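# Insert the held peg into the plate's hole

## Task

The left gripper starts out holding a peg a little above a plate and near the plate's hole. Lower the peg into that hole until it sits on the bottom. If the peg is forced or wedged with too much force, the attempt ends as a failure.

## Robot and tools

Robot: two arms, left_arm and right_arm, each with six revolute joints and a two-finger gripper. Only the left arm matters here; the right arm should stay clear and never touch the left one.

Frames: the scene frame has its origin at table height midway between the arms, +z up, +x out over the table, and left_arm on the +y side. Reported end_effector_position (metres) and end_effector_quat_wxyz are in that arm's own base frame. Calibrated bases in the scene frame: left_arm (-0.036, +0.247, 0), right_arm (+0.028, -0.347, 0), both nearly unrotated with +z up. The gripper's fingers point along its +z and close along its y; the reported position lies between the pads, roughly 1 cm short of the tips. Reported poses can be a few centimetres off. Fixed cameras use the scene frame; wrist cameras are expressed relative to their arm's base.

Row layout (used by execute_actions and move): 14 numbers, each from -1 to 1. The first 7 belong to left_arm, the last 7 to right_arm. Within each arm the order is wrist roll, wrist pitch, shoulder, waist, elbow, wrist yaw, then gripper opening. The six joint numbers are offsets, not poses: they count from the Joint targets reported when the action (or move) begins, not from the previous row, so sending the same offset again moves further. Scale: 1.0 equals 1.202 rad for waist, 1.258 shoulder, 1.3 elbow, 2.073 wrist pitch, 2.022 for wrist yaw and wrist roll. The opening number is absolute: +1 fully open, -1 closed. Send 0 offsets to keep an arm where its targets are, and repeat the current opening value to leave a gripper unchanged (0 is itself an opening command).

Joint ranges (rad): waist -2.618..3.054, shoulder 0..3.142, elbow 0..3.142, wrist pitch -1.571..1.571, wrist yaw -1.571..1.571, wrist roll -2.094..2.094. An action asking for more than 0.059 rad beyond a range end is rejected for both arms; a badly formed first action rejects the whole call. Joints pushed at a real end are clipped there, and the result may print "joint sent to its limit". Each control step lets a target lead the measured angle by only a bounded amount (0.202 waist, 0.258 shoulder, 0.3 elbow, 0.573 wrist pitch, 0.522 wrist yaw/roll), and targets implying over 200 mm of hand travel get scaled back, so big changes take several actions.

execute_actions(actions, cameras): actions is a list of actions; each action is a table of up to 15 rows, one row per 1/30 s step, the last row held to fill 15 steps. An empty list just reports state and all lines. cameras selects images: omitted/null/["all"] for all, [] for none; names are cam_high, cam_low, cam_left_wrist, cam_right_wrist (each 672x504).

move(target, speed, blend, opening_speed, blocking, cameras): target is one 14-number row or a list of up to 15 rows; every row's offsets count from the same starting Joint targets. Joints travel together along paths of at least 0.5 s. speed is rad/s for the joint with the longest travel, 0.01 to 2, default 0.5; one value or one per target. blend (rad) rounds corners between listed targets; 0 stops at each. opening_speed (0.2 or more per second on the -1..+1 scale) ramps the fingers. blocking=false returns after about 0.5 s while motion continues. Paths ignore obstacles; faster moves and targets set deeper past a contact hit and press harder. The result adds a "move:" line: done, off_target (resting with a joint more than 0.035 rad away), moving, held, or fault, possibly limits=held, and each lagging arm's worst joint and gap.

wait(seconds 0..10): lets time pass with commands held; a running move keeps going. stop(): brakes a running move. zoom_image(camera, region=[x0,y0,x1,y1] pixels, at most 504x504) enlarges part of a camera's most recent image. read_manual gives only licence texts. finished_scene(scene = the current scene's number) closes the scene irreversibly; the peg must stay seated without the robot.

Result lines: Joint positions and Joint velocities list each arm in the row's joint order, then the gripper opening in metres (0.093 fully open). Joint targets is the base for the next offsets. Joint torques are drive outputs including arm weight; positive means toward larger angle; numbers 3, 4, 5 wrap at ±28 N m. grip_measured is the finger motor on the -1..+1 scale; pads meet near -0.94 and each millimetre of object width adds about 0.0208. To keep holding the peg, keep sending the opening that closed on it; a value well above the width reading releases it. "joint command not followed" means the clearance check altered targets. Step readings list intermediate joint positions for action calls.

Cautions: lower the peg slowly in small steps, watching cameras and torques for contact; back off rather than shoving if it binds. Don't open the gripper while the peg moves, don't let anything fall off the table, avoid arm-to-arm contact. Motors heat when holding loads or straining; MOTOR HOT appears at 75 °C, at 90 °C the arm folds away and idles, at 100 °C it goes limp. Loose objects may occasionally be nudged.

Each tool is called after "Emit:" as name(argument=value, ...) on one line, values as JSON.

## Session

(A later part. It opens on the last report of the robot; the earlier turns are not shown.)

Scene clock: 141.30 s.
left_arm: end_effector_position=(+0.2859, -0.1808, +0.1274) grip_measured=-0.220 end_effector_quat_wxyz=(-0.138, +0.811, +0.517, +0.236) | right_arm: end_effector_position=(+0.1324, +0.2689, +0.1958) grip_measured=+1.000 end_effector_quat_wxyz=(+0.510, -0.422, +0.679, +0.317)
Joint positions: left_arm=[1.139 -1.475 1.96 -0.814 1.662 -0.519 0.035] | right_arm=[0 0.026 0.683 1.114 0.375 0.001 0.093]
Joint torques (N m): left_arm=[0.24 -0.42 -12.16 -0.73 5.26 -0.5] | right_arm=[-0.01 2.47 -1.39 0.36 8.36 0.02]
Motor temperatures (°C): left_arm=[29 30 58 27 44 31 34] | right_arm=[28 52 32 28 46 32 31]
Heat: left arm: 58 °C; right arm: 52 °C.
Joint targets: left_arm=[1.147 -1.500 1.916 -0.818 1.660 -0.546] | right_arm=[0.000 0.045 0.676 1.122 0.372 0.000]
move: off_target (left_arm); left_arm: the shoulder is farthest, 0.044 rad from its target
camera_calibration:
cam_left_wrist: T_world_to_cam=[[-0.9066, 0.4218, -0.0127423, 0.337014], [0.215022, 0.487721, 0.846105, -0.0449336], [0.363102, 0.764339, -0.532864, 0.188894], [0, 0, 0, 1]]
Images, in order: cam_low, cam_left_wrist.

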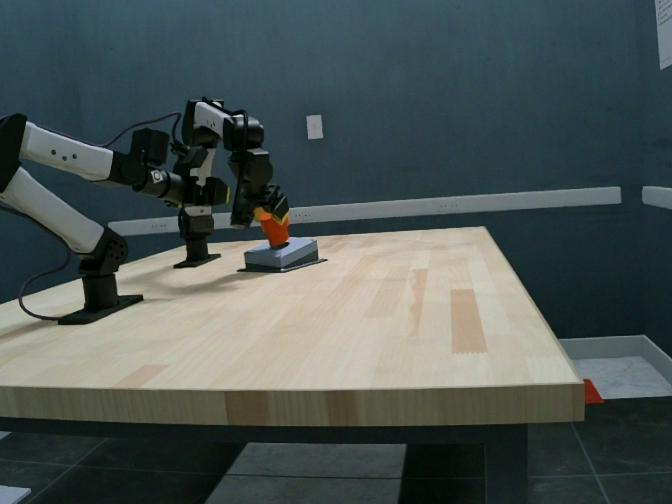

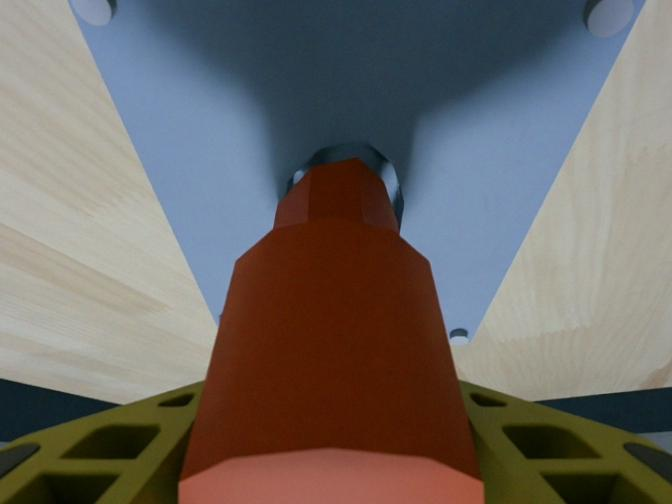

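Emit:
move(target=[0.0183,0.0258,0.007,0.0141,-0.0181,0,-0.921165,0,0,0,0,0,0,1], speed=0.12, cameras=["cam_left_wrist","cam_low"])

Emit:
zoom_image(camera="cam_left_wrist", region=[280, 120, 420, 240])

Emit:
zoom_image(camera="cam_low", region=[235, 200, 325, 280])

Scene clock: 150.03 s.
left_arm: end_effector_position=(+0.2868, -0.1777, +0.1216) grip_measured=-0.220 end_effector_quat_wxyz=(-0.144, +0.818, +0.505, +0.233) | right_arm: end_effector_position=(+0.1324, +0.2689, +0.1958) grip_measured=+1.000 end_effector_quat_wxyz=(+0.510, -0.422, +0.679, +0.317)
Joint positions: left_arm=[1.175 -1.454 1.96 -0.805 1.638 -0.519 0.035] | right_arm=[0 0.026 0.683 1.114 0.375 0.001 0.093]
Joint torques (N m): left_arm=[0.2 0.04 -11.52 -0.4 5.29 -0.53] | right_arm=[0.02 2.43 -1.46 0.42 8.27 -0.05]
Joint targets: left_arm=[1.184 -1.446 1.925 -0.801 1.637 -0.546] | right_arm=[0.000 0.045 0.676 1.122 0.372 0.000]
move: done
camera_calibration:
cam_left_wrist: T_world_to_cam=[[-0.896952, 0.44204, 0.00882606, 0.334581], [0.24176, 0.47365, 0.846881, -0.0520391], [0.370175, 0.761746, -0.531709, 0.180526], [0, 0, 0, 1]]
Images, in order: cam_low, cam_left_wrist.

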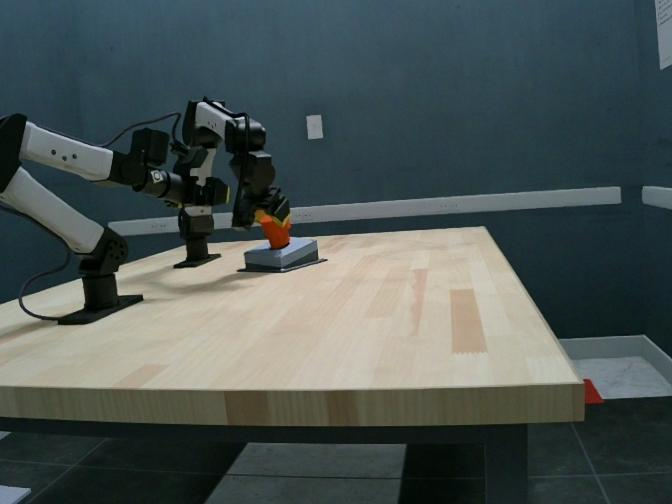

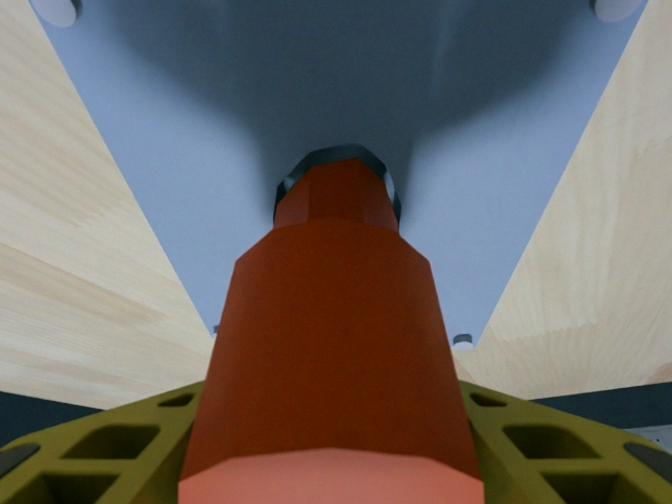

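Scaled by 3.600 from the camera's 672x504 image, which has a finer 960x720 frame.

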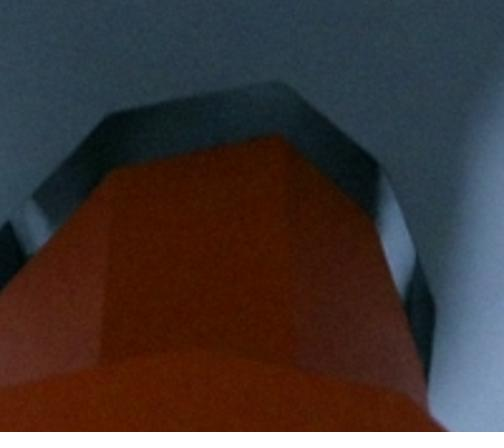

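Scaled by 5.600 from the camera's 672x504 image, which has a finer 960x720 frame.

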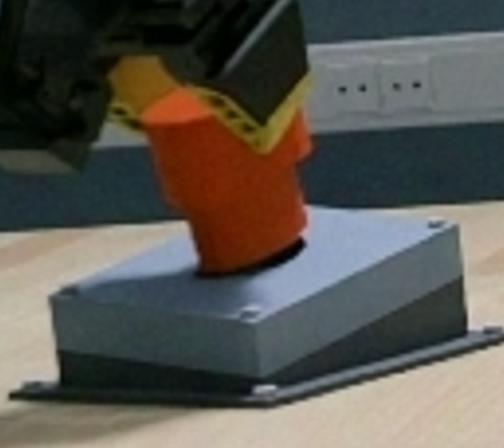

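Emit:
move(target=[0,0.0055,0.004,0,-0.0088,0,-0.921165,0,0,0,0,0,0,1], speed=0.06, cameras=["cam_left_wrist","cam_low"])

Emit:
zoom_image(camera="cam_left_wrist", region=[280, 120, 420, 240])

Emit:
zoom_image(camera="cam_low", region=[245, 210, 315, 270])

Scene clock: 155.53 s.
left_arm: end_effector_position=(+0.2866, -0.1775, +0.1188) grip_measured=-0.220 end_effector_quat_wxyz=(-0.144, +0.818, +0.505, +0.233) | right_arm: end_effector_position=(+0.1324, +0.2689, +0.1959) grip_measured=+1.000 end_effector_quat_wxyz=(+0.511, -0.422, +0.678, +0.318)
Joint positions: left_arm=[1.176 -1.442 1.96 -0.805 1.627 -0.519 0.035] | right_arm=[0 0.027 0.683 1.114 0.375 0.001 0.093]
Joint torques (N m): left_arm=[0.2 0.01 -11.02 -0.23 5.18 -0.51] | right_arm=[0.03 2.41 -1.24 0.32 8.53 -0.02]
Joint targets: left_arm=[1.184 -1.435 1.930 -0.801 1.625 -0.546] | right_arm=[0.000 0.045 0.676 1.122 0.372 0.000]
move: done
camera_calibration:
cam_left_wrist: T_world_to_cam=[[-0.896662, 0.442619, 0.00922798, 0.334342], [0.242371, 0.473341, 0.846879, -0.0498773], [0.370477, 0.761601, -0.531705, 0.17881], [0, 0, 0, 1]]
Images, in order: cam_low, cam_left_wrist.

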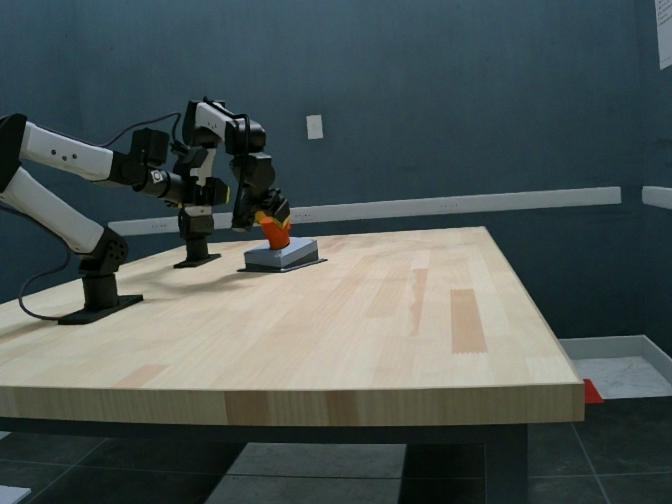

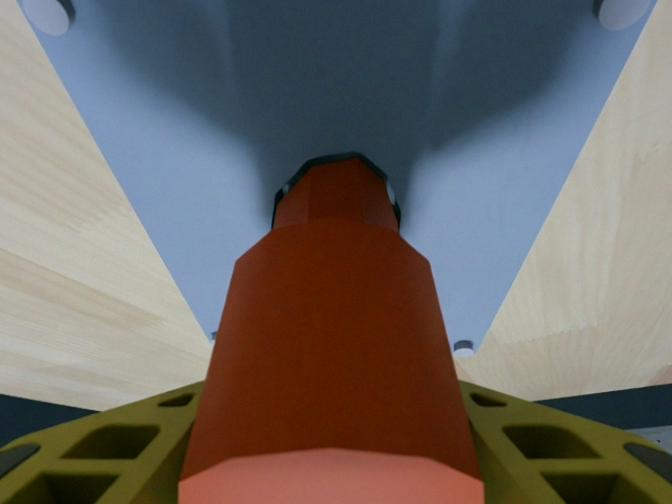

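Scaled by 3.600 from the camera's 672x504 image, which has a finer 960x720 frame.

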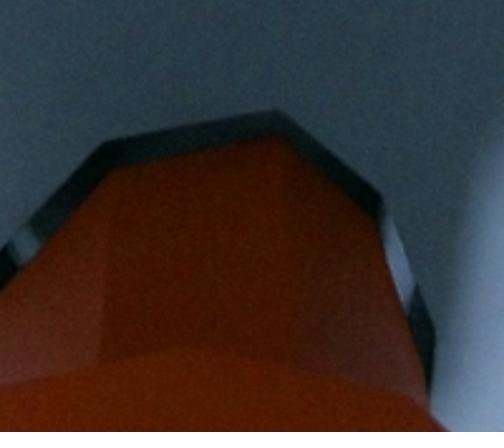

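Scaled by 7.200 from the camera's 672x504 image, which has a finer 960x720 frame.

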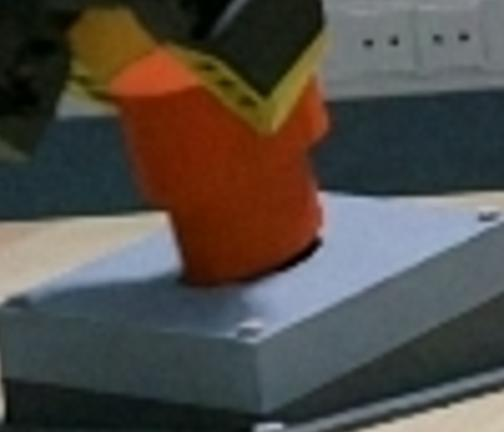

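Emit:
move(target=[0,0.0042,0.002,0,-0.0065,0,-0.921165,0,0,0,0,0,0,1], speed=0.05, cameras=["cam_left_wrist"])

Emit:
zoom_image(camera="cam_left_wrist", region=[270, 130, 410, 250])

Scene clock: 159.77 s.
left_arm: end_effector_position=(+0.2864, -0.1774, +0.1167) grip_measured=-0.220 end_effector_quat_wxyz=(-0.144, +0.818, +0.505, +0.233) | right_arm: end_effector_position=(+0.1324, +0.2689, +0.1959) grip_measured=+1.000 end_effector_quat_wxyz=(+0.511, -0.422, +0.678, +0.318)
Joint positions: left_arm=[1.176 -1.434 1.96 -0.805 1.619 -0.519 0.035] | right_arm=[0 0.027 0.683 1.114 0.375 0.001 0.093]
Joint torques (N m): left_arm=[0.23 -0.02 -11.19 -0.39 5.12 -0.51] | right_arm=[0.01 2.43 -1.11 0.43 8.32 -0.03]
Motor temperatures (°C): left_arm=[29 30 63 27 43 31 34] | right_arm=[28 52 31 28 46 32 31]
Heat: left arm: 63 °C; right arm: 52 °C.
Joint targets: left_arm=[1.184 -1.427 1.933 -0.801 1.617 -0.546] | right_arm=[0.000 0.045 0.676 1.122 0.372 0.000]
move: done
camera_calibration:
cam_left_wrist: T_world_to_cam=[[-0.896662, 0.442619, 0.00922798, 0.334169], [0.242371, 0.473341, 0.846879, -0.0481285], [0.370477, 0.761601, -0.531705, 0.17763], [0, 0, 0, 1]]
Images, in order: cam_left_wrist.

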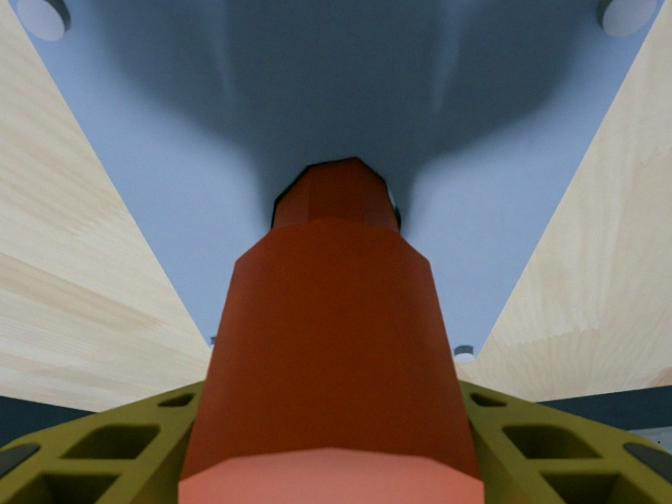

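Scaled by 3.600 from the camera's 672x504 image, which has a finer 960x720 frame.

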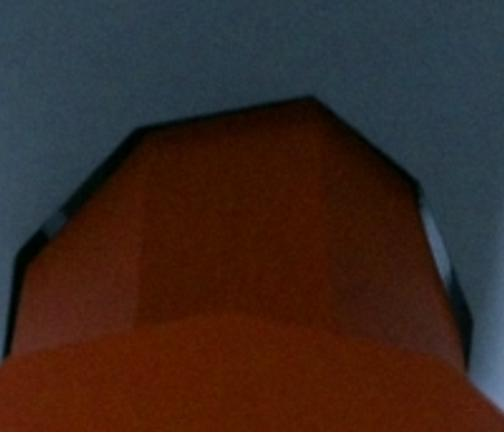

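Emit:
move(target=[0,0.0044,0.0175,0,-0.0068,0,-0.921165,0,0,0,0,0,0,1], speed=0.05, cameras=["cam_left_wrist"])

Emit:
zoom_image(camera="cam_left_wrist", region=[270, 130, 410, 250])

Scene clock: 162.63 s.
left_arm: end_effector_position=(+0.2863, -0.1773, +0.1144) grip_measured=-0.220 end_effector_quat_wxyz=(-0.144, +0.818, +0.505, +0.233) | right_arm: end_effector_position=(+0.1324, +0.2689, +0.1959) grip_measured=+1.000 end_effector_quat_wxyz=(+0.511, -0.422, +0.678, +0.318)
Joint positions: left_arm=[1.176 -1.425 1.96 -0.805 1.61 -0.519 0.035] | right_arm=[0 0.027 0.683 1.114 0.375 0.001 0.093]
Joint torques (N m): left_arm=[0.19 0.02 -8.96 -0.18 5.24 -0.49] | right_arm=[0.04 2.41 -1.31 0.64 8.24 -0.01]
Joint targets: left_arm=[1.184 -1.417 1.955 -0.801 1.608 -0.546] | right_arm=[0.000 0.045 0.676 1.122 0.372 0.000]
move: done
camera_calibration:
cam_left_wrist: T_world_to_cam=[[-0.896664, 0.442622, 0.00886921, 0.33409], [0.242147, 0.473574, 0.846813, -0.0461635], [0.370618, 0.761455, -0.531817, 0.176353], [0, 0, 0, 1]]
Images, in order: cam_left_wrist.

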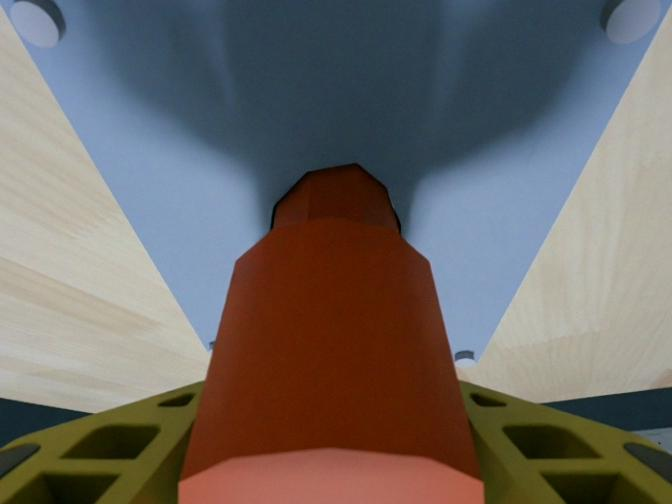

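Scaled by 3.600 from the camera's 672x504 image, which has a finer 960x720 frame.

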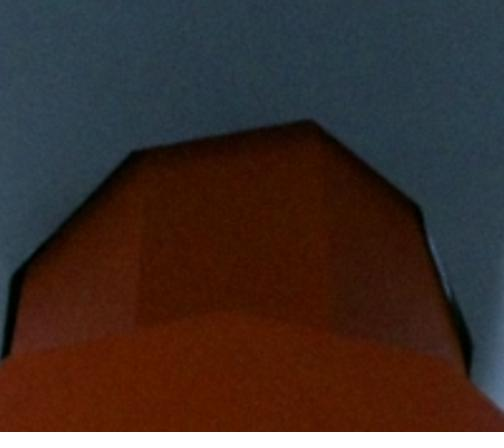

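Emit:
move(target=[0,0.0058,0,0.0017,-0.0092,0,-0.921165,0,0,0,0,0,0,1], speed=0.05, cameras=["cam_left_wrist"])

Emit:
move(target=[0,0.0058,0,0.0017,-0.0092,0,-0.921165,0,0,0,0,0,0,1], speed=0.05, cameras=["cam_left_wrist"])

Emit:
zoom_image(camera="cam_left_wrist", region=[270, 140, 410, 260])

Scene clock: 165.90 s.
left_arm: end_effector_position=(+0.2860, -0.1767, +0.1123) grip_measured=-0.220 end_effector_quat_wxyz=(-0.145, +0.818, +0.505, +0.233) | right_arm: end_effector_position=(+0.1324, +0.2689, +0.1959) grip_measured=+1.000 end_effector_quat_wxyz=(+0.511, -0.422, +0.678, +0.318)
Joint positions: left_arm=[1.176 -1.418 1.96 -0.805 1.601 -0.52 0.035] | right_arm=[0 0.027 0.683 1.114 0.375 0.001 0.093]
Joint torques (N m): left_arm=[0.2 0.06 -9.26 -0.1 4.68 -0.47] | right_arm=[0.01 2.43 -1.18 0.57 8.5 -0.03]
Joint targets: left_arm=[1.184 -1.405 1.955 -0.799 1.596 -0.546] | right_arm=[0.000 0.045 0.676 1.122 0.372 0.000]
move: done
camera_calibration:
cam_left_wrist: T_world_to_cam=[[-0.896588, 0.442743, 0.0104094, 0.33335], [0.242884, 0.471933, 0.847518, -0.0450971], [0.37032, 0.762403, -0.530665, 0.175053], [0, 0, 0, 1]]
Images, in order: cam_left_wrist.

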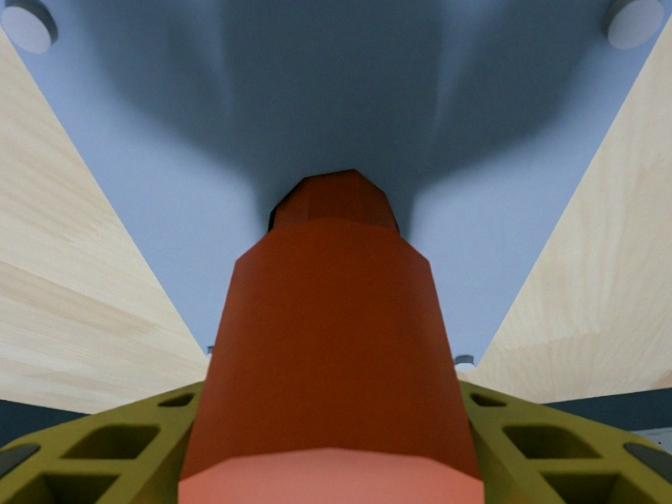

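Scene clock: 166.60 s.
left_arm: end_effector_position=(+0.2865, -0.1756, +0.1118) grip_measured=-0.220 end_effector_quat_wxyz=(-0.146, +0.817, +0.506, +0.234) | right_arm: end_effector_position=(+0.1324, +0.2689, +0.1959) grip_measured=+1.000 end_effector_quat_wxyz=(+0.511, -0.422, +0.678, +0.318)
Joint positions: left_arm=[1.175 -1.415 1.96 -0.803 1.598 -0.523 0.035] | right_arm=[0 0.027 0.683 1.114 0.375 0.001 0.093]
Joint torques (N m): left_arm=[0.23 0.2 -9.1 0.01 4.19 -0.45] | right_arm=[0.03 2.43 -1.21 0.34 8.39 -0.05]
Joint targets: left_arm=[1.184 -1.393 1.955 -0.797 1.584 -0.546] | right_arm=[0.000 0.045 0.676 1.122 0.372 0.000]
move: done
camera_calibration:
cam_left_wrist: T_world_to_cam=[[-0.897917, 0.440067, 0.00930402, 0.33342], [0.239501, 0.470727, 0.84915, -0.0447819], [0.369303, 0.764694, -0.52807, 0.17414], [0, 0, 0, 1]]
Images, in order: cam_left_wrist.

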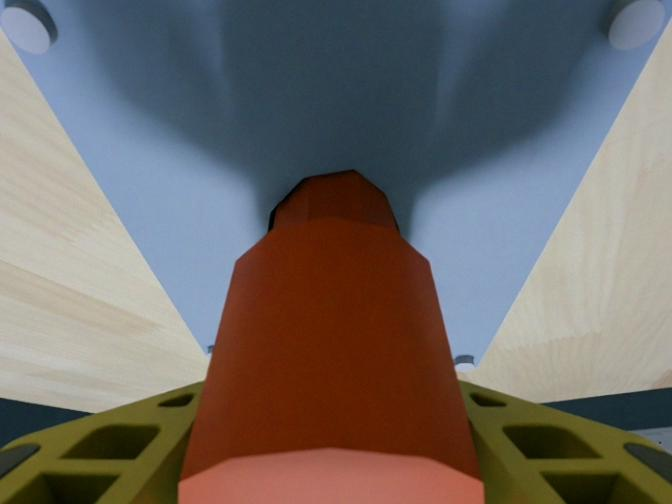

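Scaled by 3.600 from the camera's 672x504 image, which has a finer 960x720 frame.

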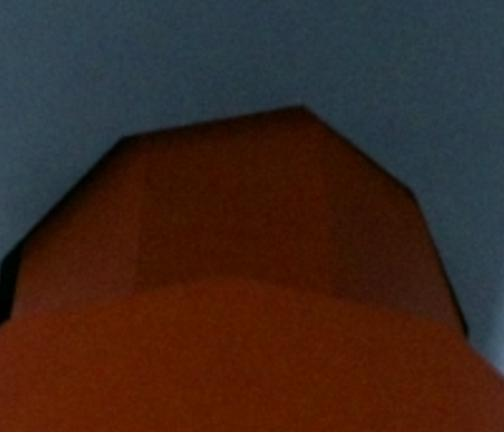

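Emit:
move(target=[-0.006,0,0,-0.012,0.004,-0.0085,-0.921165,0,0,0,0,0,0,1], speed=0.05, cameras=["cam_left_wrist"])

Emit:
zoom_image(camera="cam_left_wrist", region=[270, 140, 410, 260])

Scene clock: 170.90 s.
left_arm: end_effector_position=(+0.2862, -0.1760, +0.1118) grip_measured=-0.220 end_effector_quat_wxyz=(-0.146, +0.816, +0.506, +0.238) | right_arm: end_effector_position=(+0.1324, +0.2689, +0.1959) grip_measured=+1.000 end_effector_quat_wxyz=(+0.511, -0.422, +0.678, +0.318)
Joint positions: left_arm=[1.167 -1.415 1.96 -0.808 1.595 -0.53 0.035] | right_arm=[0 0.027 0.683 1.114 0.375 0.001 0.093]
Joint torques (N m): left_arm=[0.18 0.13 -9.07 -0.9 4.86 -0.6] | right_arm=[0.01 2.42 -1.29 0.35 8.34 0.01]
Joint targets: left_arm=[1.172 -1.393 1.955 -0.812 1.589 -0.563] | right_arm=[0.000 0.045 0.676 1.122 0.372 0.000]
move: done
camera_calibration:
cam_left_wrist: T_world_to_cam=[[-0.898202, 0.439556, 0.00485288, 0.33373], [0.233385, 0.467492, 0.852633, -0.0436793], [0.372511, 0.766969, -0.522488, 0.17341], [0, 0, 0, 1]]
Images, in order: cam_left_wrist.

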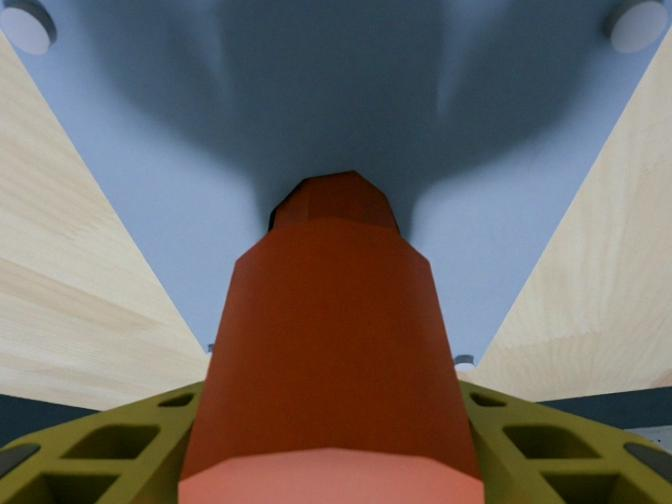

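Scaled by 3.600 from the camera's 672x504 image, which has a finer 960x720 frame.

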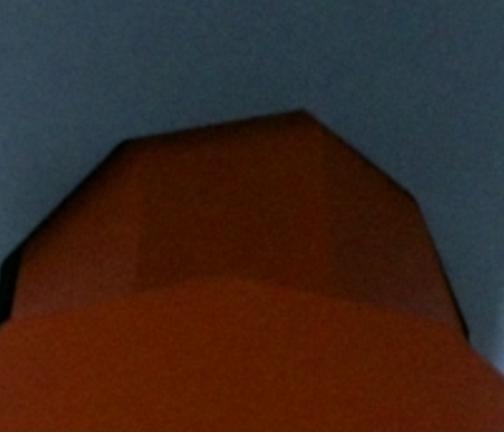

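Emit:
move(target=[-0.004,0.002,0,-0.006,-0.007,-0.006,-0.921165,0,0,0,0,0,0,1], speed=0.05, cameras=["cam_left_wrist"])

Emit:
move(target=[-0.004,0.002,0,-0.006,-0.004,-0.006,-0.921165,0,0,0,0,0,0,1], speed=0.05, cameras=["cam_left_wrist","cam_low"])

Emit:
zoom_image(camera="cam_left_wrist", region=[270, 140, 410, 260])

Emit:
zoom_image(camera="cam_low", region=[245, 210, 315, 270])

Scene clock: 174.57 s.
left_arm: end_effector_position=(+0.2857, -0.1764, +0.1112) grip_measured=-0.220 end_effector_quat_wxyz=(-0.145, +0.814, +0.506, +0.245) | right_arm: end_effector_position=(+0.1324, +0.2689, +0.1959) grip_measured=+1.000 end_effector_quat_wxyz=(+0.511, -0.422, +0.678, +0.318)
Joint positions: left_arm=[1.155 -1.411 1.96 -0.815 1.588 -0.542 0.035] | right_arm=[0 0.027 0.683 1.114 0.375 0.001 0.093]
Joint torques (N m): left_arm=[0.23 0.19 -8.94 -1.17 4.53 -0.54] | right_arm=[-0.03 2.42 -1.13 0.43 8.34 -0.02]
Joint targets: left_arm=[1.164 -1.389 1.955 -0.819 1.580 -0.576] | right_arm=[0.000 0.045 0.676 1.122 0.372 0.000]
move: done
camera_calibration:
cam_left_wrist: T_world_to_cam=[[-0.898418, 0.43913, -0.00305648, 0.334365], [0.222525, 0.461244, 0.858916, -0.0416251], [0.378585, 0.770986, -0.512108, 0.171398], [0, 0, 0, 1]]
Images, in order: cam_left_wrist.

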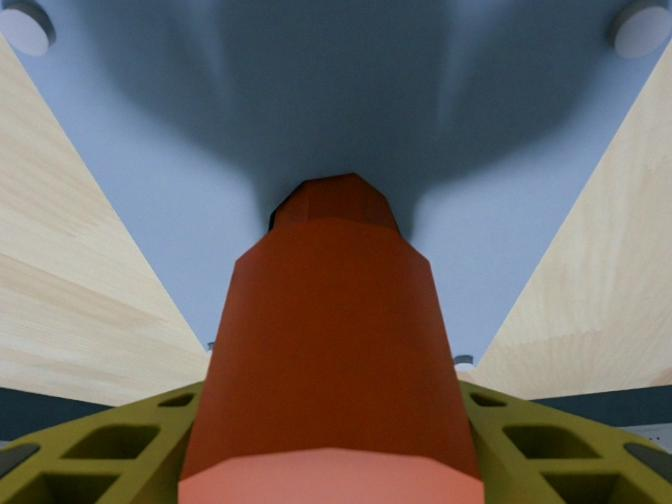

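Scene clock: 175.27 s.
left_arm: end_effector_position=(+0.2851, -0.1770, +0.1108) grip_measured=-0.220 end_effector_quat_wxyz=(-0.145, +0.812, +0.506, +0.250) | right_arm: end_effector_position=(+0.1324, +0.2689, +0.1959) grip_measured=+1.000 end_effector_quat_wxyz=(+0.511, -0.422, +0.678, +0.318)
Joint positions: left_arm=[1.144 -1.408 1.96 -0.822 1.583 -0.551 0.035] | right_arm=[0 0.027 0.683 1.114 0.375 0.001 0.093]
Joint torques (N m): left_arm=[0.23 0.19 -8.98 -1.05 4.55 -0.6] | right_arm=[0.03 2.44 -1.17 0.58 8.49 0.04]
Joint targets: left_arm=[1.156 -1.385 1.955 -0.826 1.575 -0.588] | right_arm=[0.000 0.045 0.676 1.122 0.372 0.000]
move: off_target (left_arm); left_arm: the wrist yaw is farthest, 0.037 rad from its target
camera_calibration:
cam_left_wrist: T_world_to_cam=[[-0.898268, 0.439347, -0.00940677, 0.33476], [0.214244, 0.456522, 0.863532, -0.0398059], [0.383684, 0.773668, -0.504207, 0.17006], [0, 0, 0, 1]]
Images, in order: cam_low, cam_left_wrist.

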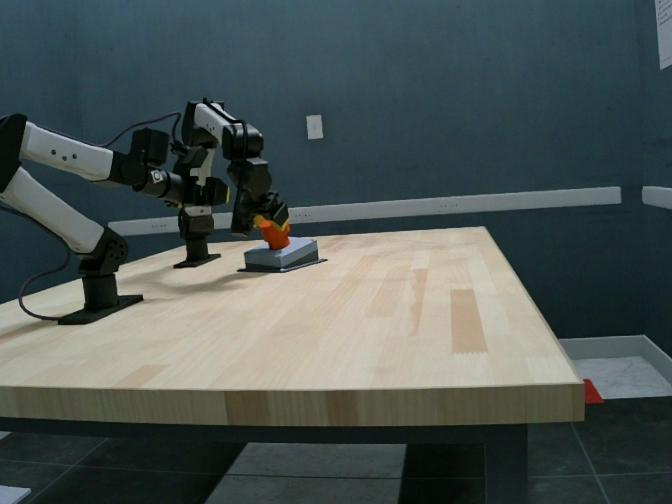

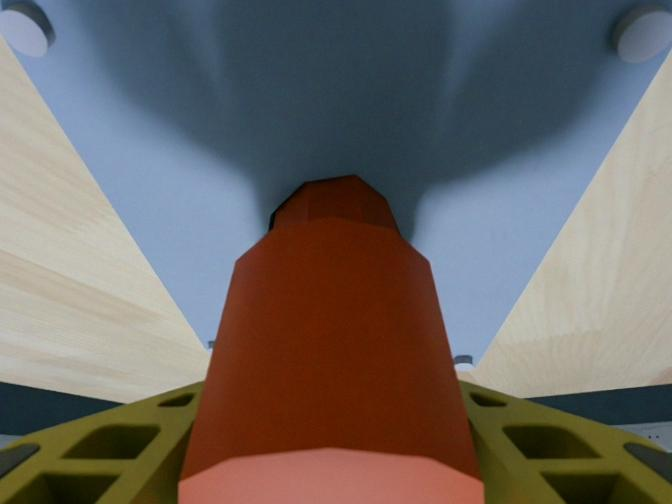

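Scaled by 3.600 from the camera's 672x504 image, which has a finer 960x720 frame.

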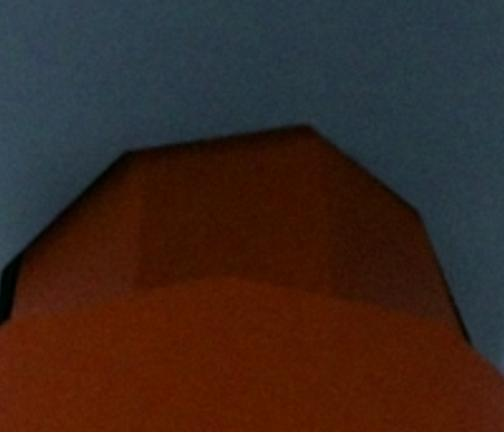

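Scaled by 7.200 from the camera's 672x504 image, which has a finer 960x720 frame.

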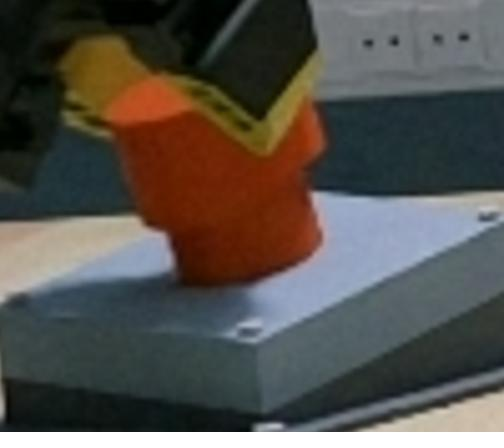

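Emit:
move(target=[[0,-0.0362,0,0,0.0585,0,-0.921165,0,0,0,0,0,0,1],[0.0054,-0.0593,0.0453,0.0216,0.105,0.0297,-0.921165,0,0,0,0,0,0,1]], speed=0.12, cameras=["cam_left_wrist","cam_low"])

Emit:
zoom_image(camera="cam_left_wrist", region=[270, 120, 410, 240])

Emit:
zoom_image(camera="cam_low", region=[245, 210, 315, 270])

Scene clock: 192.63 s.
left_arm: end_effector_position=(+0.2909, -0.1802, +0.1196) grip_measured=-0.220 end_effector_quat_wxyz=(-0.154, +0.814, +0.509, +0.235) | right_arm: end_effector_position=(+0.1324, +0.2689, +0.1959) grip_measured=+1.000 end_effector_quat_wxyz=(+0.511, -0.422, +0.678, +0.318)
Joint positions: left_arm=[1.158 -1.481 2.001 -0.804 1.682 -0.526 0.035] | right_arm=[0 0.027 0.683 1.114 0.375 0.001 0.093]
Joint torques (N m): left_arm=[0.26 -0.39 -8.18 -0.47 8.1 -0.17] | right_arm=[-0.02 2.41 -1.24 0.32 8.32 -0.05]
Joint targets: left_arm=[1.167 -1.508 2.012 -0.800 1.711 -0.528] | right_arm=[0.000 0.045 0.676 1.122 0.372 0.000]
move: done
camera_calibration:
cam_left_wrist: T_world_to_cam=[[-0.902993, 0.429138, 0.0210752, 0.337428], [0.239307, 0.4616, 0.8542, -0.0524274], [0.356841, 0.77638, -0.519517, 0.184846], [0, 0, 0, 1]]
Images, in order: cam_low, cam_left_wrist.

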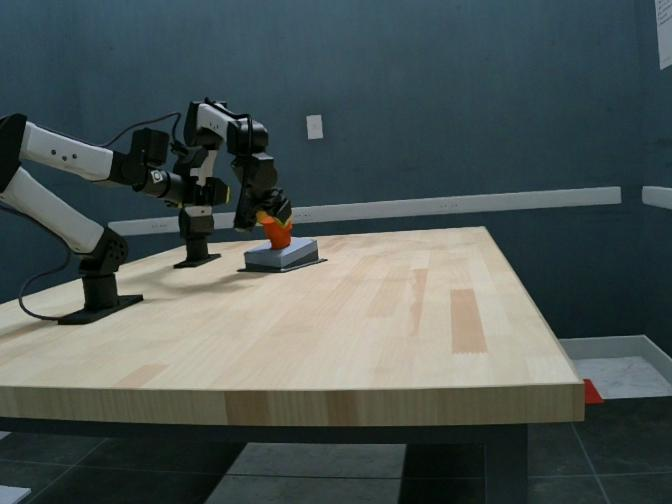

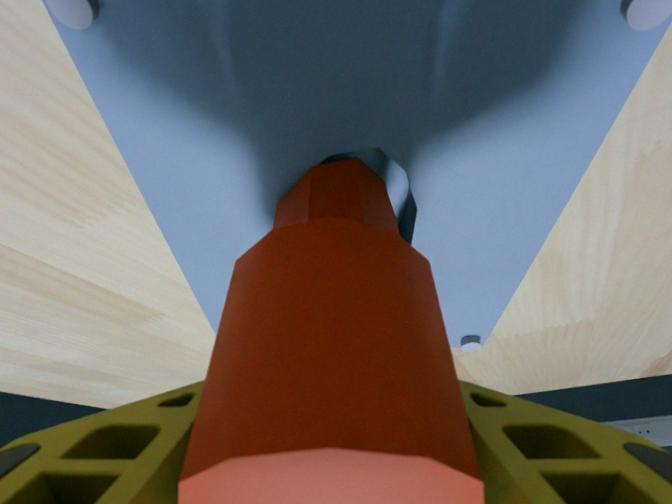

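Scaled by 3.600 from the camera's 672x504 image, which has a finer 960x720 frame.

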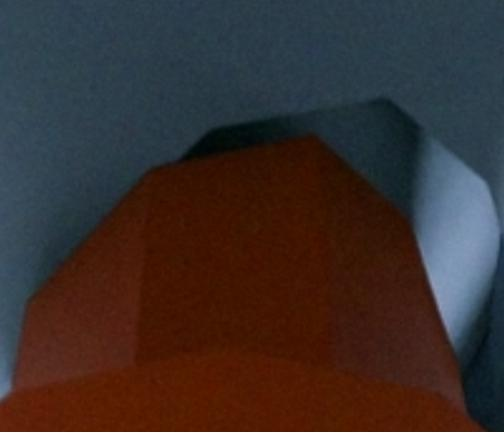

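Scaled by 7.200 from the camera's 672x504 image, which has a finer 960x720 frame.

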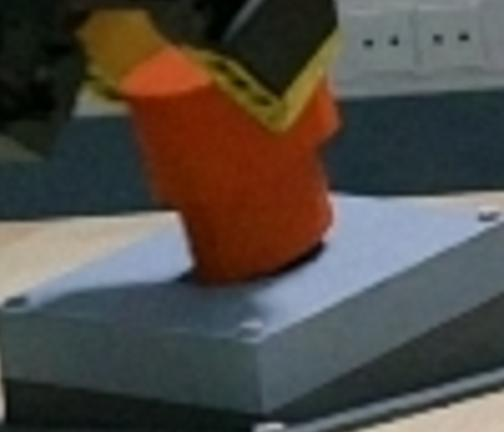

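Emit:
move(target=[0,-0.0045,0,-0.0112,-0.03,0,-0.921165,0,0,0,0,0,0,1], speed=0.08, cameras=["cam_left_wrist"])

Emit:
zoom_image(camera="cam_left_wrist", region=[270, 120, 410, 240])

Scene clock: 197.83 s.
left_arm: end_effector_position=(+0.2873, -0.1790, +0.1184) grip_measured=-0.220 end_effector_quat_wxyz=(-0.162, +0.816, +0.504, +0.233) | right_arm: end_effector_position=(+0.1324, +0.2690, +0.1960) grip_measured=+1.000 end_effector_quat_wxyz=(+0.511, -0.422, +0.678, +0.318)
Joint positions: left_arm=[1.158 -1.49 2.001 -0.809 1.674 -0.525 0.035] | right_arm=[0 0.027 0.683 1.114 0.375 0.001 0.093]
Joint torques (N m): left_arm=[0.26 -0.5 -8.21 -1.17 5.18 -0.25] | right_arm=[0.04 2.45 -1.2 0.65 8.46 -0.05]
Joint targets: left_arm=[1.166 -1.517 2.012 -0.814 1.672 -0.528] | right_arm=[0.000 0.045 0.676 1.122 0.372 0.000]
move: done
camera_calibration:
cam_left_wrist: T_world_to_cam=[[-0.90057, 0.4331, 0.0373921, 0.331709], [0.252105, 0.450264, 0.856566, -0.0571148], [0.354143, 0.780824, -0.514681, 0.185541], [0, 0, 0, 1]]
Images, in order: cam_left_wrist.

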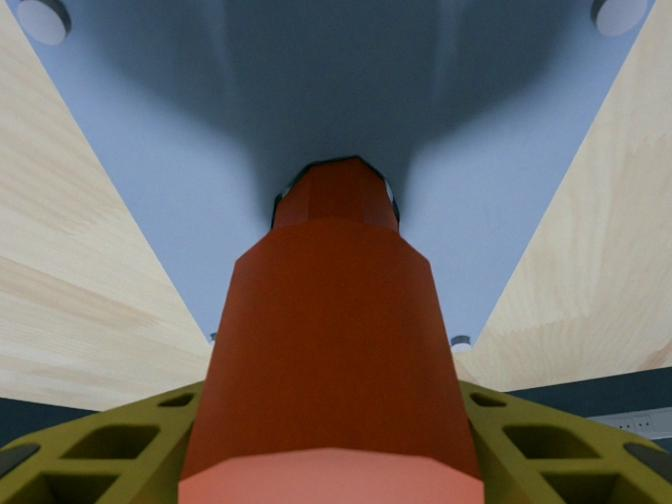

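Scaled by 3.600 from the camera's 672x504 image, which has a finer 960x720 frame.

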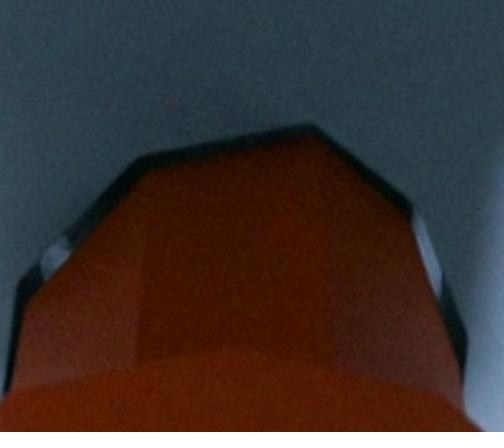

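Emit:
move(target=[0,0.0265,0,0.0085,-0.0077,0,-0.921165,0,0,0,0,0,0,1], speed=0.06, cameras=["cam_left_wrist"])

Emit:
zoom_image(camera="cam_left_wrist", region=[270, 130, 410, 250])

Scene clock: 203.10 s.
left_arm: end_effector_position=(+0.2875, -0.1792, +0.1156) grip_measured=-0.220 end_effector_quat_wxyz=(-0.161, +0.816, +0.505, +0.233) | right_arm: end_effector_position=(+0.1324, +0.2690, +0.1960) grip_measured=+1.000 end_effector_quat_wxyz=(+0.511, -0.422, +0.678, +0.318)
Joint positions: left_arm=[1.159 -1.477 2.001 -0.809 1.664 -0.525 0.035] | right_arm=[0 0.027 0.683 1.114 0.375 0.001 0.093]
Joint torques (N m): left_arm=[0.23 0.06 -8.14 -0.12 5.18 -0.18] | right_arm=[0.1 2.35 -1.37 0.49 8.31 -0.02]
Motor temperatures (°C): left_arm=[29 30 58 27 42 31 34] | right_arm=[28 54 31 28 47 32 31]
Heat: left arm: 58 °C; right arm: 54 °C.
Joint targets: left_arm=[1.167 -1.462 2.012 -0.803 1.662 -0.528] | right_arm=[0.000 0.045 0.676 1.122 0.372 0.000]
move: done
camera_calibration:
cam_left_wrist: T_world_to_cam=[[-0.900491, 0.433456, 0.0351021, 0.332425], [0.250834, 0.451767, 0.856148, -0.0540435], [0.355244, 0.779758, -0.515537, 0.183833], [0, 0, 0, 1]]
Images, in order: cam_left_wrist.

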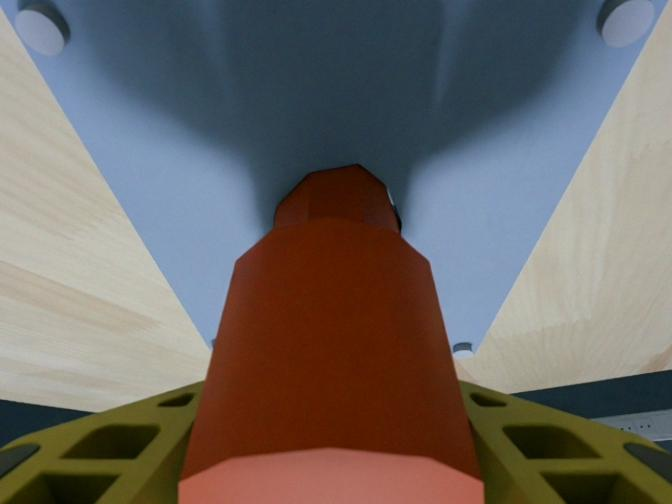

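Scaled by 3.600 from the camera's 672x504 image, which has a finer 960x720 frame.

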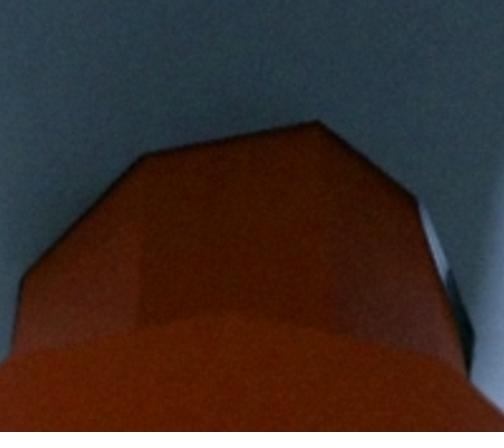

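Emit:
move(target=[0,0.0046,0,0.0025,-0.0092,0,-0.921165,0,0,0,0,0,0,1], speed=0.06, cameras=["cam_left_wrist"])

Emit:
zoom_image(camera="cam_left_wrist", region=[270, 130, 410, 250])

Scene clock: 206.10 s.
left_arm: end_effector_position=(+0.2875, -0.1782, +0.1125) grip_measured=-0.220 end_effector_quat_wxyz=(-0.161, +0.815, +0.506, +0.232) | right_arm: end_effector_position=(+0.1324, +0.2690, +0.1960) grip_measured=+1.000 end_effector_quat_wxyz=(+0.511, -0.422, +0.678, +0.318)
Joint positions: left_arm=[1.159 -1.466 2.001 -0.806 1.652 -0.522 0.035] | right_arm=[0 0.027 0.683 1.114 0.375 0.001 0.093]
Joint torques (N m): left_arm=[0.18 -0.02 -8.17 0.05 5.14 -0.28] | right_arm=[0.08 2.44 -1.4 0.66 8.55 -0.01]
Joint targets: left_arm=[1.166 -1.453 2.012 -0.801 1.650 -0.528] | right_arm=[0.000 0.045 0.676 1.122 0.372 0.000]
move: done
camera_calibration:
cam_left_wrist: T_world_to_cam=[[-0.901981, 0.430251, 0.0362421, 0.33185], [0.2508, 0.453749, 0.855109, -0.0513158], [0.351467, 0.780382, -0.51718, 0.182849], [0, 0, 0, 1]]
Images, in order: cam_left_wrist.

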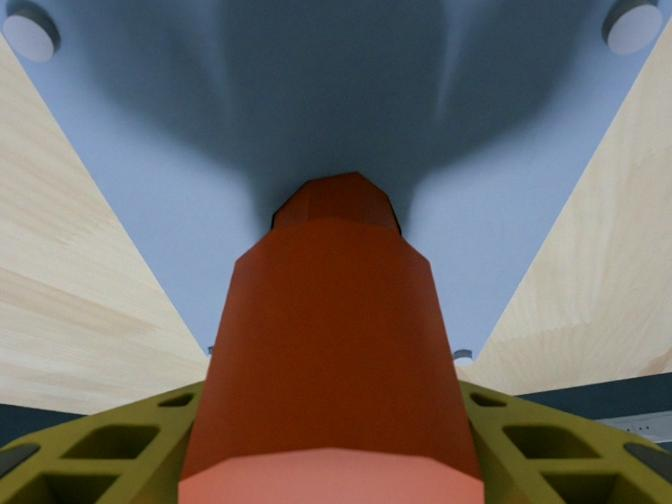

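Scaled by 3.600 from the camera's 672x504 image, which has a finer 960x720 frame.

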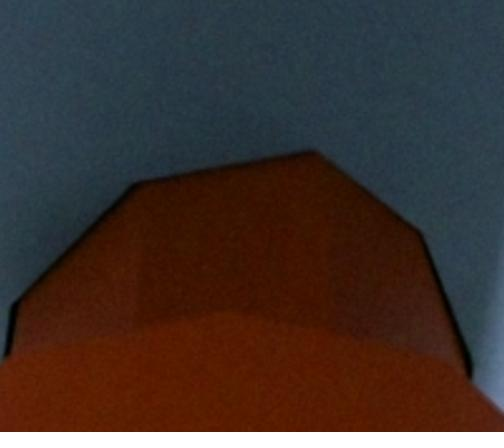

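Emit:
move(target=[0,0.0056,0,0.0016,-0.0092,-0.001,-0.921165,0,0,0,0,0,0,1], speed=0.06, cameras=["cam_left_wrist"])

Emit:
zoom_image(camera="cam_left_wrist", region=[270, 140, 410, 260])

Scene clock: 208.50 s.
left_arm: end_effector_position=(+0.2875, -0.1774, +0.1108) grip_measured=-0.220 end_effector_quat_wxyz=(-0.162, +0.815, +0.507, +0.231) | right_arm: end_effector_position=(+0.1324, +0.2690, +0.1960) grip_measured=+1.000 end_effector_quat_wxyz=(+0.511, -0.422, +0.678, +0.318)
Joint positions: left_arm=[1.159 -1.46 2.001 -0.804 1.645 -0.522 0.035] | right_arm=[0 0.027 0.683 1.114 0.375 0.001 0.093]
Joint torques (N m): left_arm=[0.25 0.05 -8.09 -0.1 4.63 -0.31] | right_arm=[0.02 2.44 -1.18 0.31 8.34 -0.02]
Joint targets: left_arm=[1.166 -1.441 2.012 -0.799 1.639 -0.530] | right_arm=[0.000 0.045 0.676 1.122 0.372 0.000]
move: done
camera_calibration:
cam_left_wrist: T_world_to_cam=[[-0.902801, 0.428426, 0.0374427, 0.331323], [0.250799, 0.453764, 0.855101, -0.0502406], [0.349357, 0.781376, -0.517108, 0.182104], [0, 0, 0, 1]]
Images, in order: cam_left_wrist.

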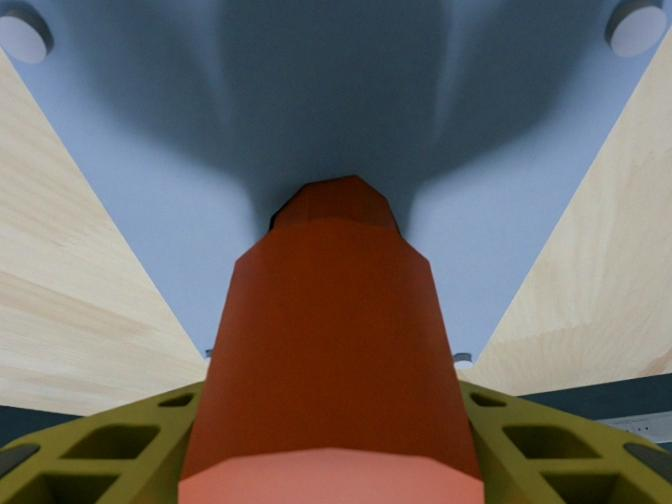

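Scaled by 3.600 from the camera's 672x504 image, which has a finer 960x720 frame.

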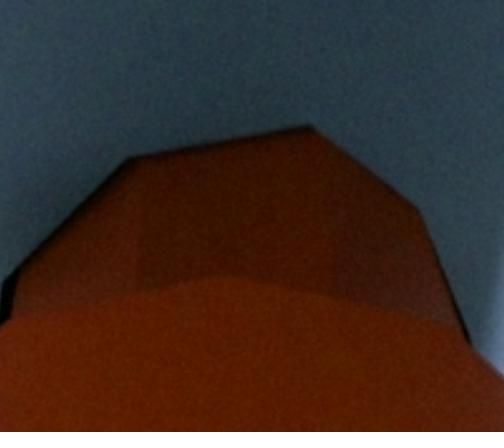

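Emit:
move(target=[0,-0.028,0.0143,0,0.0392,0,-0.921165,0,0,0,0,0,0,1], speed=0.04, cameras=["cam_left_wrist"])

Emit:
zoom_image(camera="cam_left_wrist", region=[270, 140, 410, 260])

Scene clock: 214.73 s.
left_arm: end_effector_position=(+0.2878, -0.1778, +0.1110) grip_measured=-0.220 end_effector_quat_wxyz=(-0.168, +0.815, +0.505, +0.230) | right_arm: end_effector_position=(+0.1324, +0.2690, +0.1960) grip_measured=+1.000 end_effector_quat_wxyz=(+0.511, -0.422, +0.678, +0.318)
Joint positions: left_arm=[1.159 -1.477 2.015 -0.804 1.662 -0.522 0.035] | right_arm=[0 0.027 0.683 1.114 0.375 0.001 0.093]
Joint torques (N m): left_arm=[0.22 -0.48 -8.01 -0.23 7.77 -0.27] | right_arm=[-0.01 2.38 -1.29 0.54 8.51 -0.03]
Joint targets: left_arm=[1.167 -1.499 2.030 -0.799 1.689 -0.530] | right_arm=[0.000 0.045 0.676 1.122 0.372 0.000]
move: done
camera_calibration:
cam_left_wrist: T_world_to_cam=[[-0.902438, 0.427944, 0.0496951, 0.330245], [0.258687, 0.446012, 0.856828, -0.0540956], [0.34451, 0.786089, -0.513202, 0.184193], [0, 0, 0, 1]]
Images, in order: cam_left_wrist.

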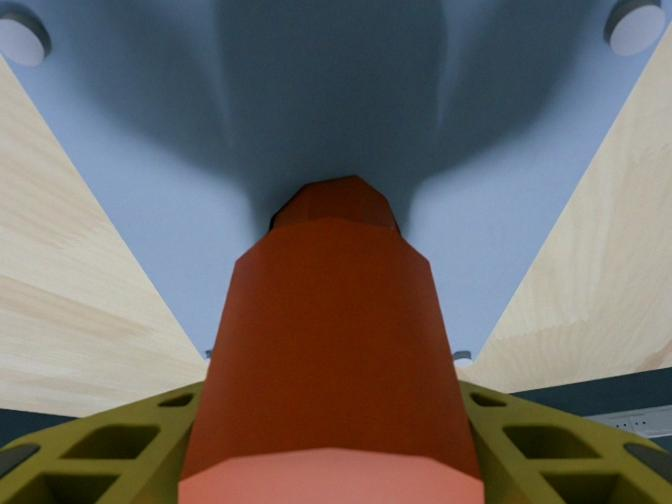

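Scaled by 3.600 from the camera's 672x504 image, which has a finer 960x720 frame.

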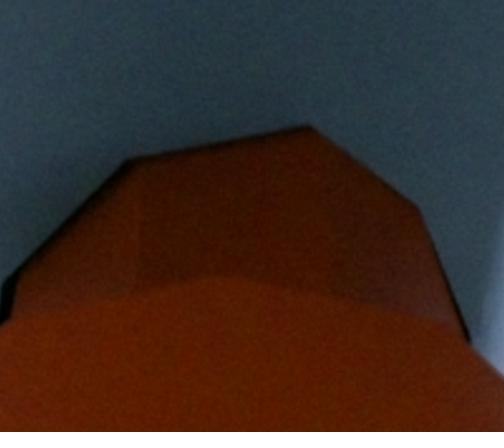

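Emit:
move(target=[0,0.02,0,0.001,-0.031,0,-0.921165,0,0,0,0,0,0,1], speed=0.06, cameras=["cam_left_wrist"])

Emit:
zoom_image(camera="cam_left_wrist", region=[270, 140, 410, 260])

Scene clock: 218.53 s.
left_arm: end_effector_position=(+0.2878, -0.1777, +0.1105) grip_measured=-0.220 end_effector_quat_wxyz=(-0.168, +0.815, +0.505, +0.230) | right_arm: end_effector_position=(+0.1324, +0.2690, +0.1960) grip_measured=+1.000 end_effector_quat_wxyz=(+0.511, -0.422, +0.678, +0.318)
Joint positions: left_arm=[1.159 -1.476 2.015 -0.804 1.661 -0.521 0.035] | right_arm=[0 0.027 0.683 1.114 0.375 0.001 0.093]
Joint torques (N m): left_arm=[0.21 -0.06 -7.84 -0.14 4.25 -0.32] | right_arm=[-0.05 2.46 -1.33 0.43 8.29 0.04]
Joint targets: left_arm=[1.167 -1.458 2.030 -0.797 1.649 -0.530] | right_arm=[0.000 0.045 0.676 1.122 0.372 0.000]
move: done
camera_calibration:
cam_left_wrist: T_world_to_cam=[[-0.902616, 0.427511, 0.0501817, 0.330143], [0.258927, 0.44612, 0.856699, -0.0538034], [0.343861, 0.786264, -0.51337, 0.184127], [0, 0, 0, 1]]
Images, in order: cam_left_wrist.

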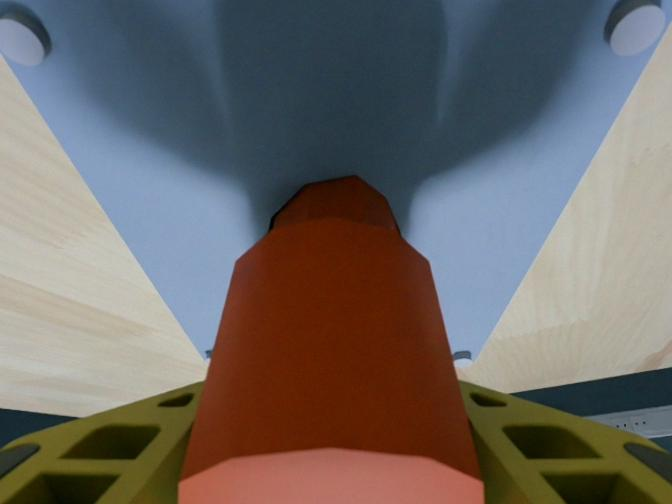

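Scaled by 3.600 from the camera's 672x504 image, which has a finer 960x720 frame.

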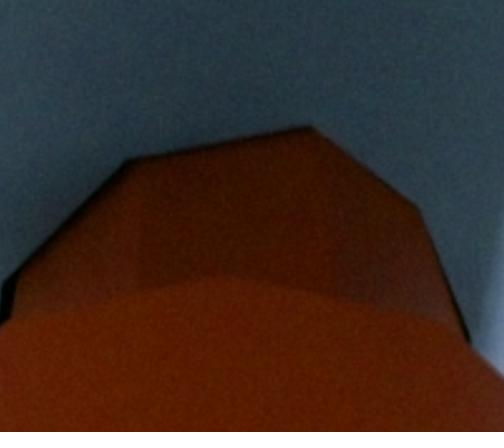

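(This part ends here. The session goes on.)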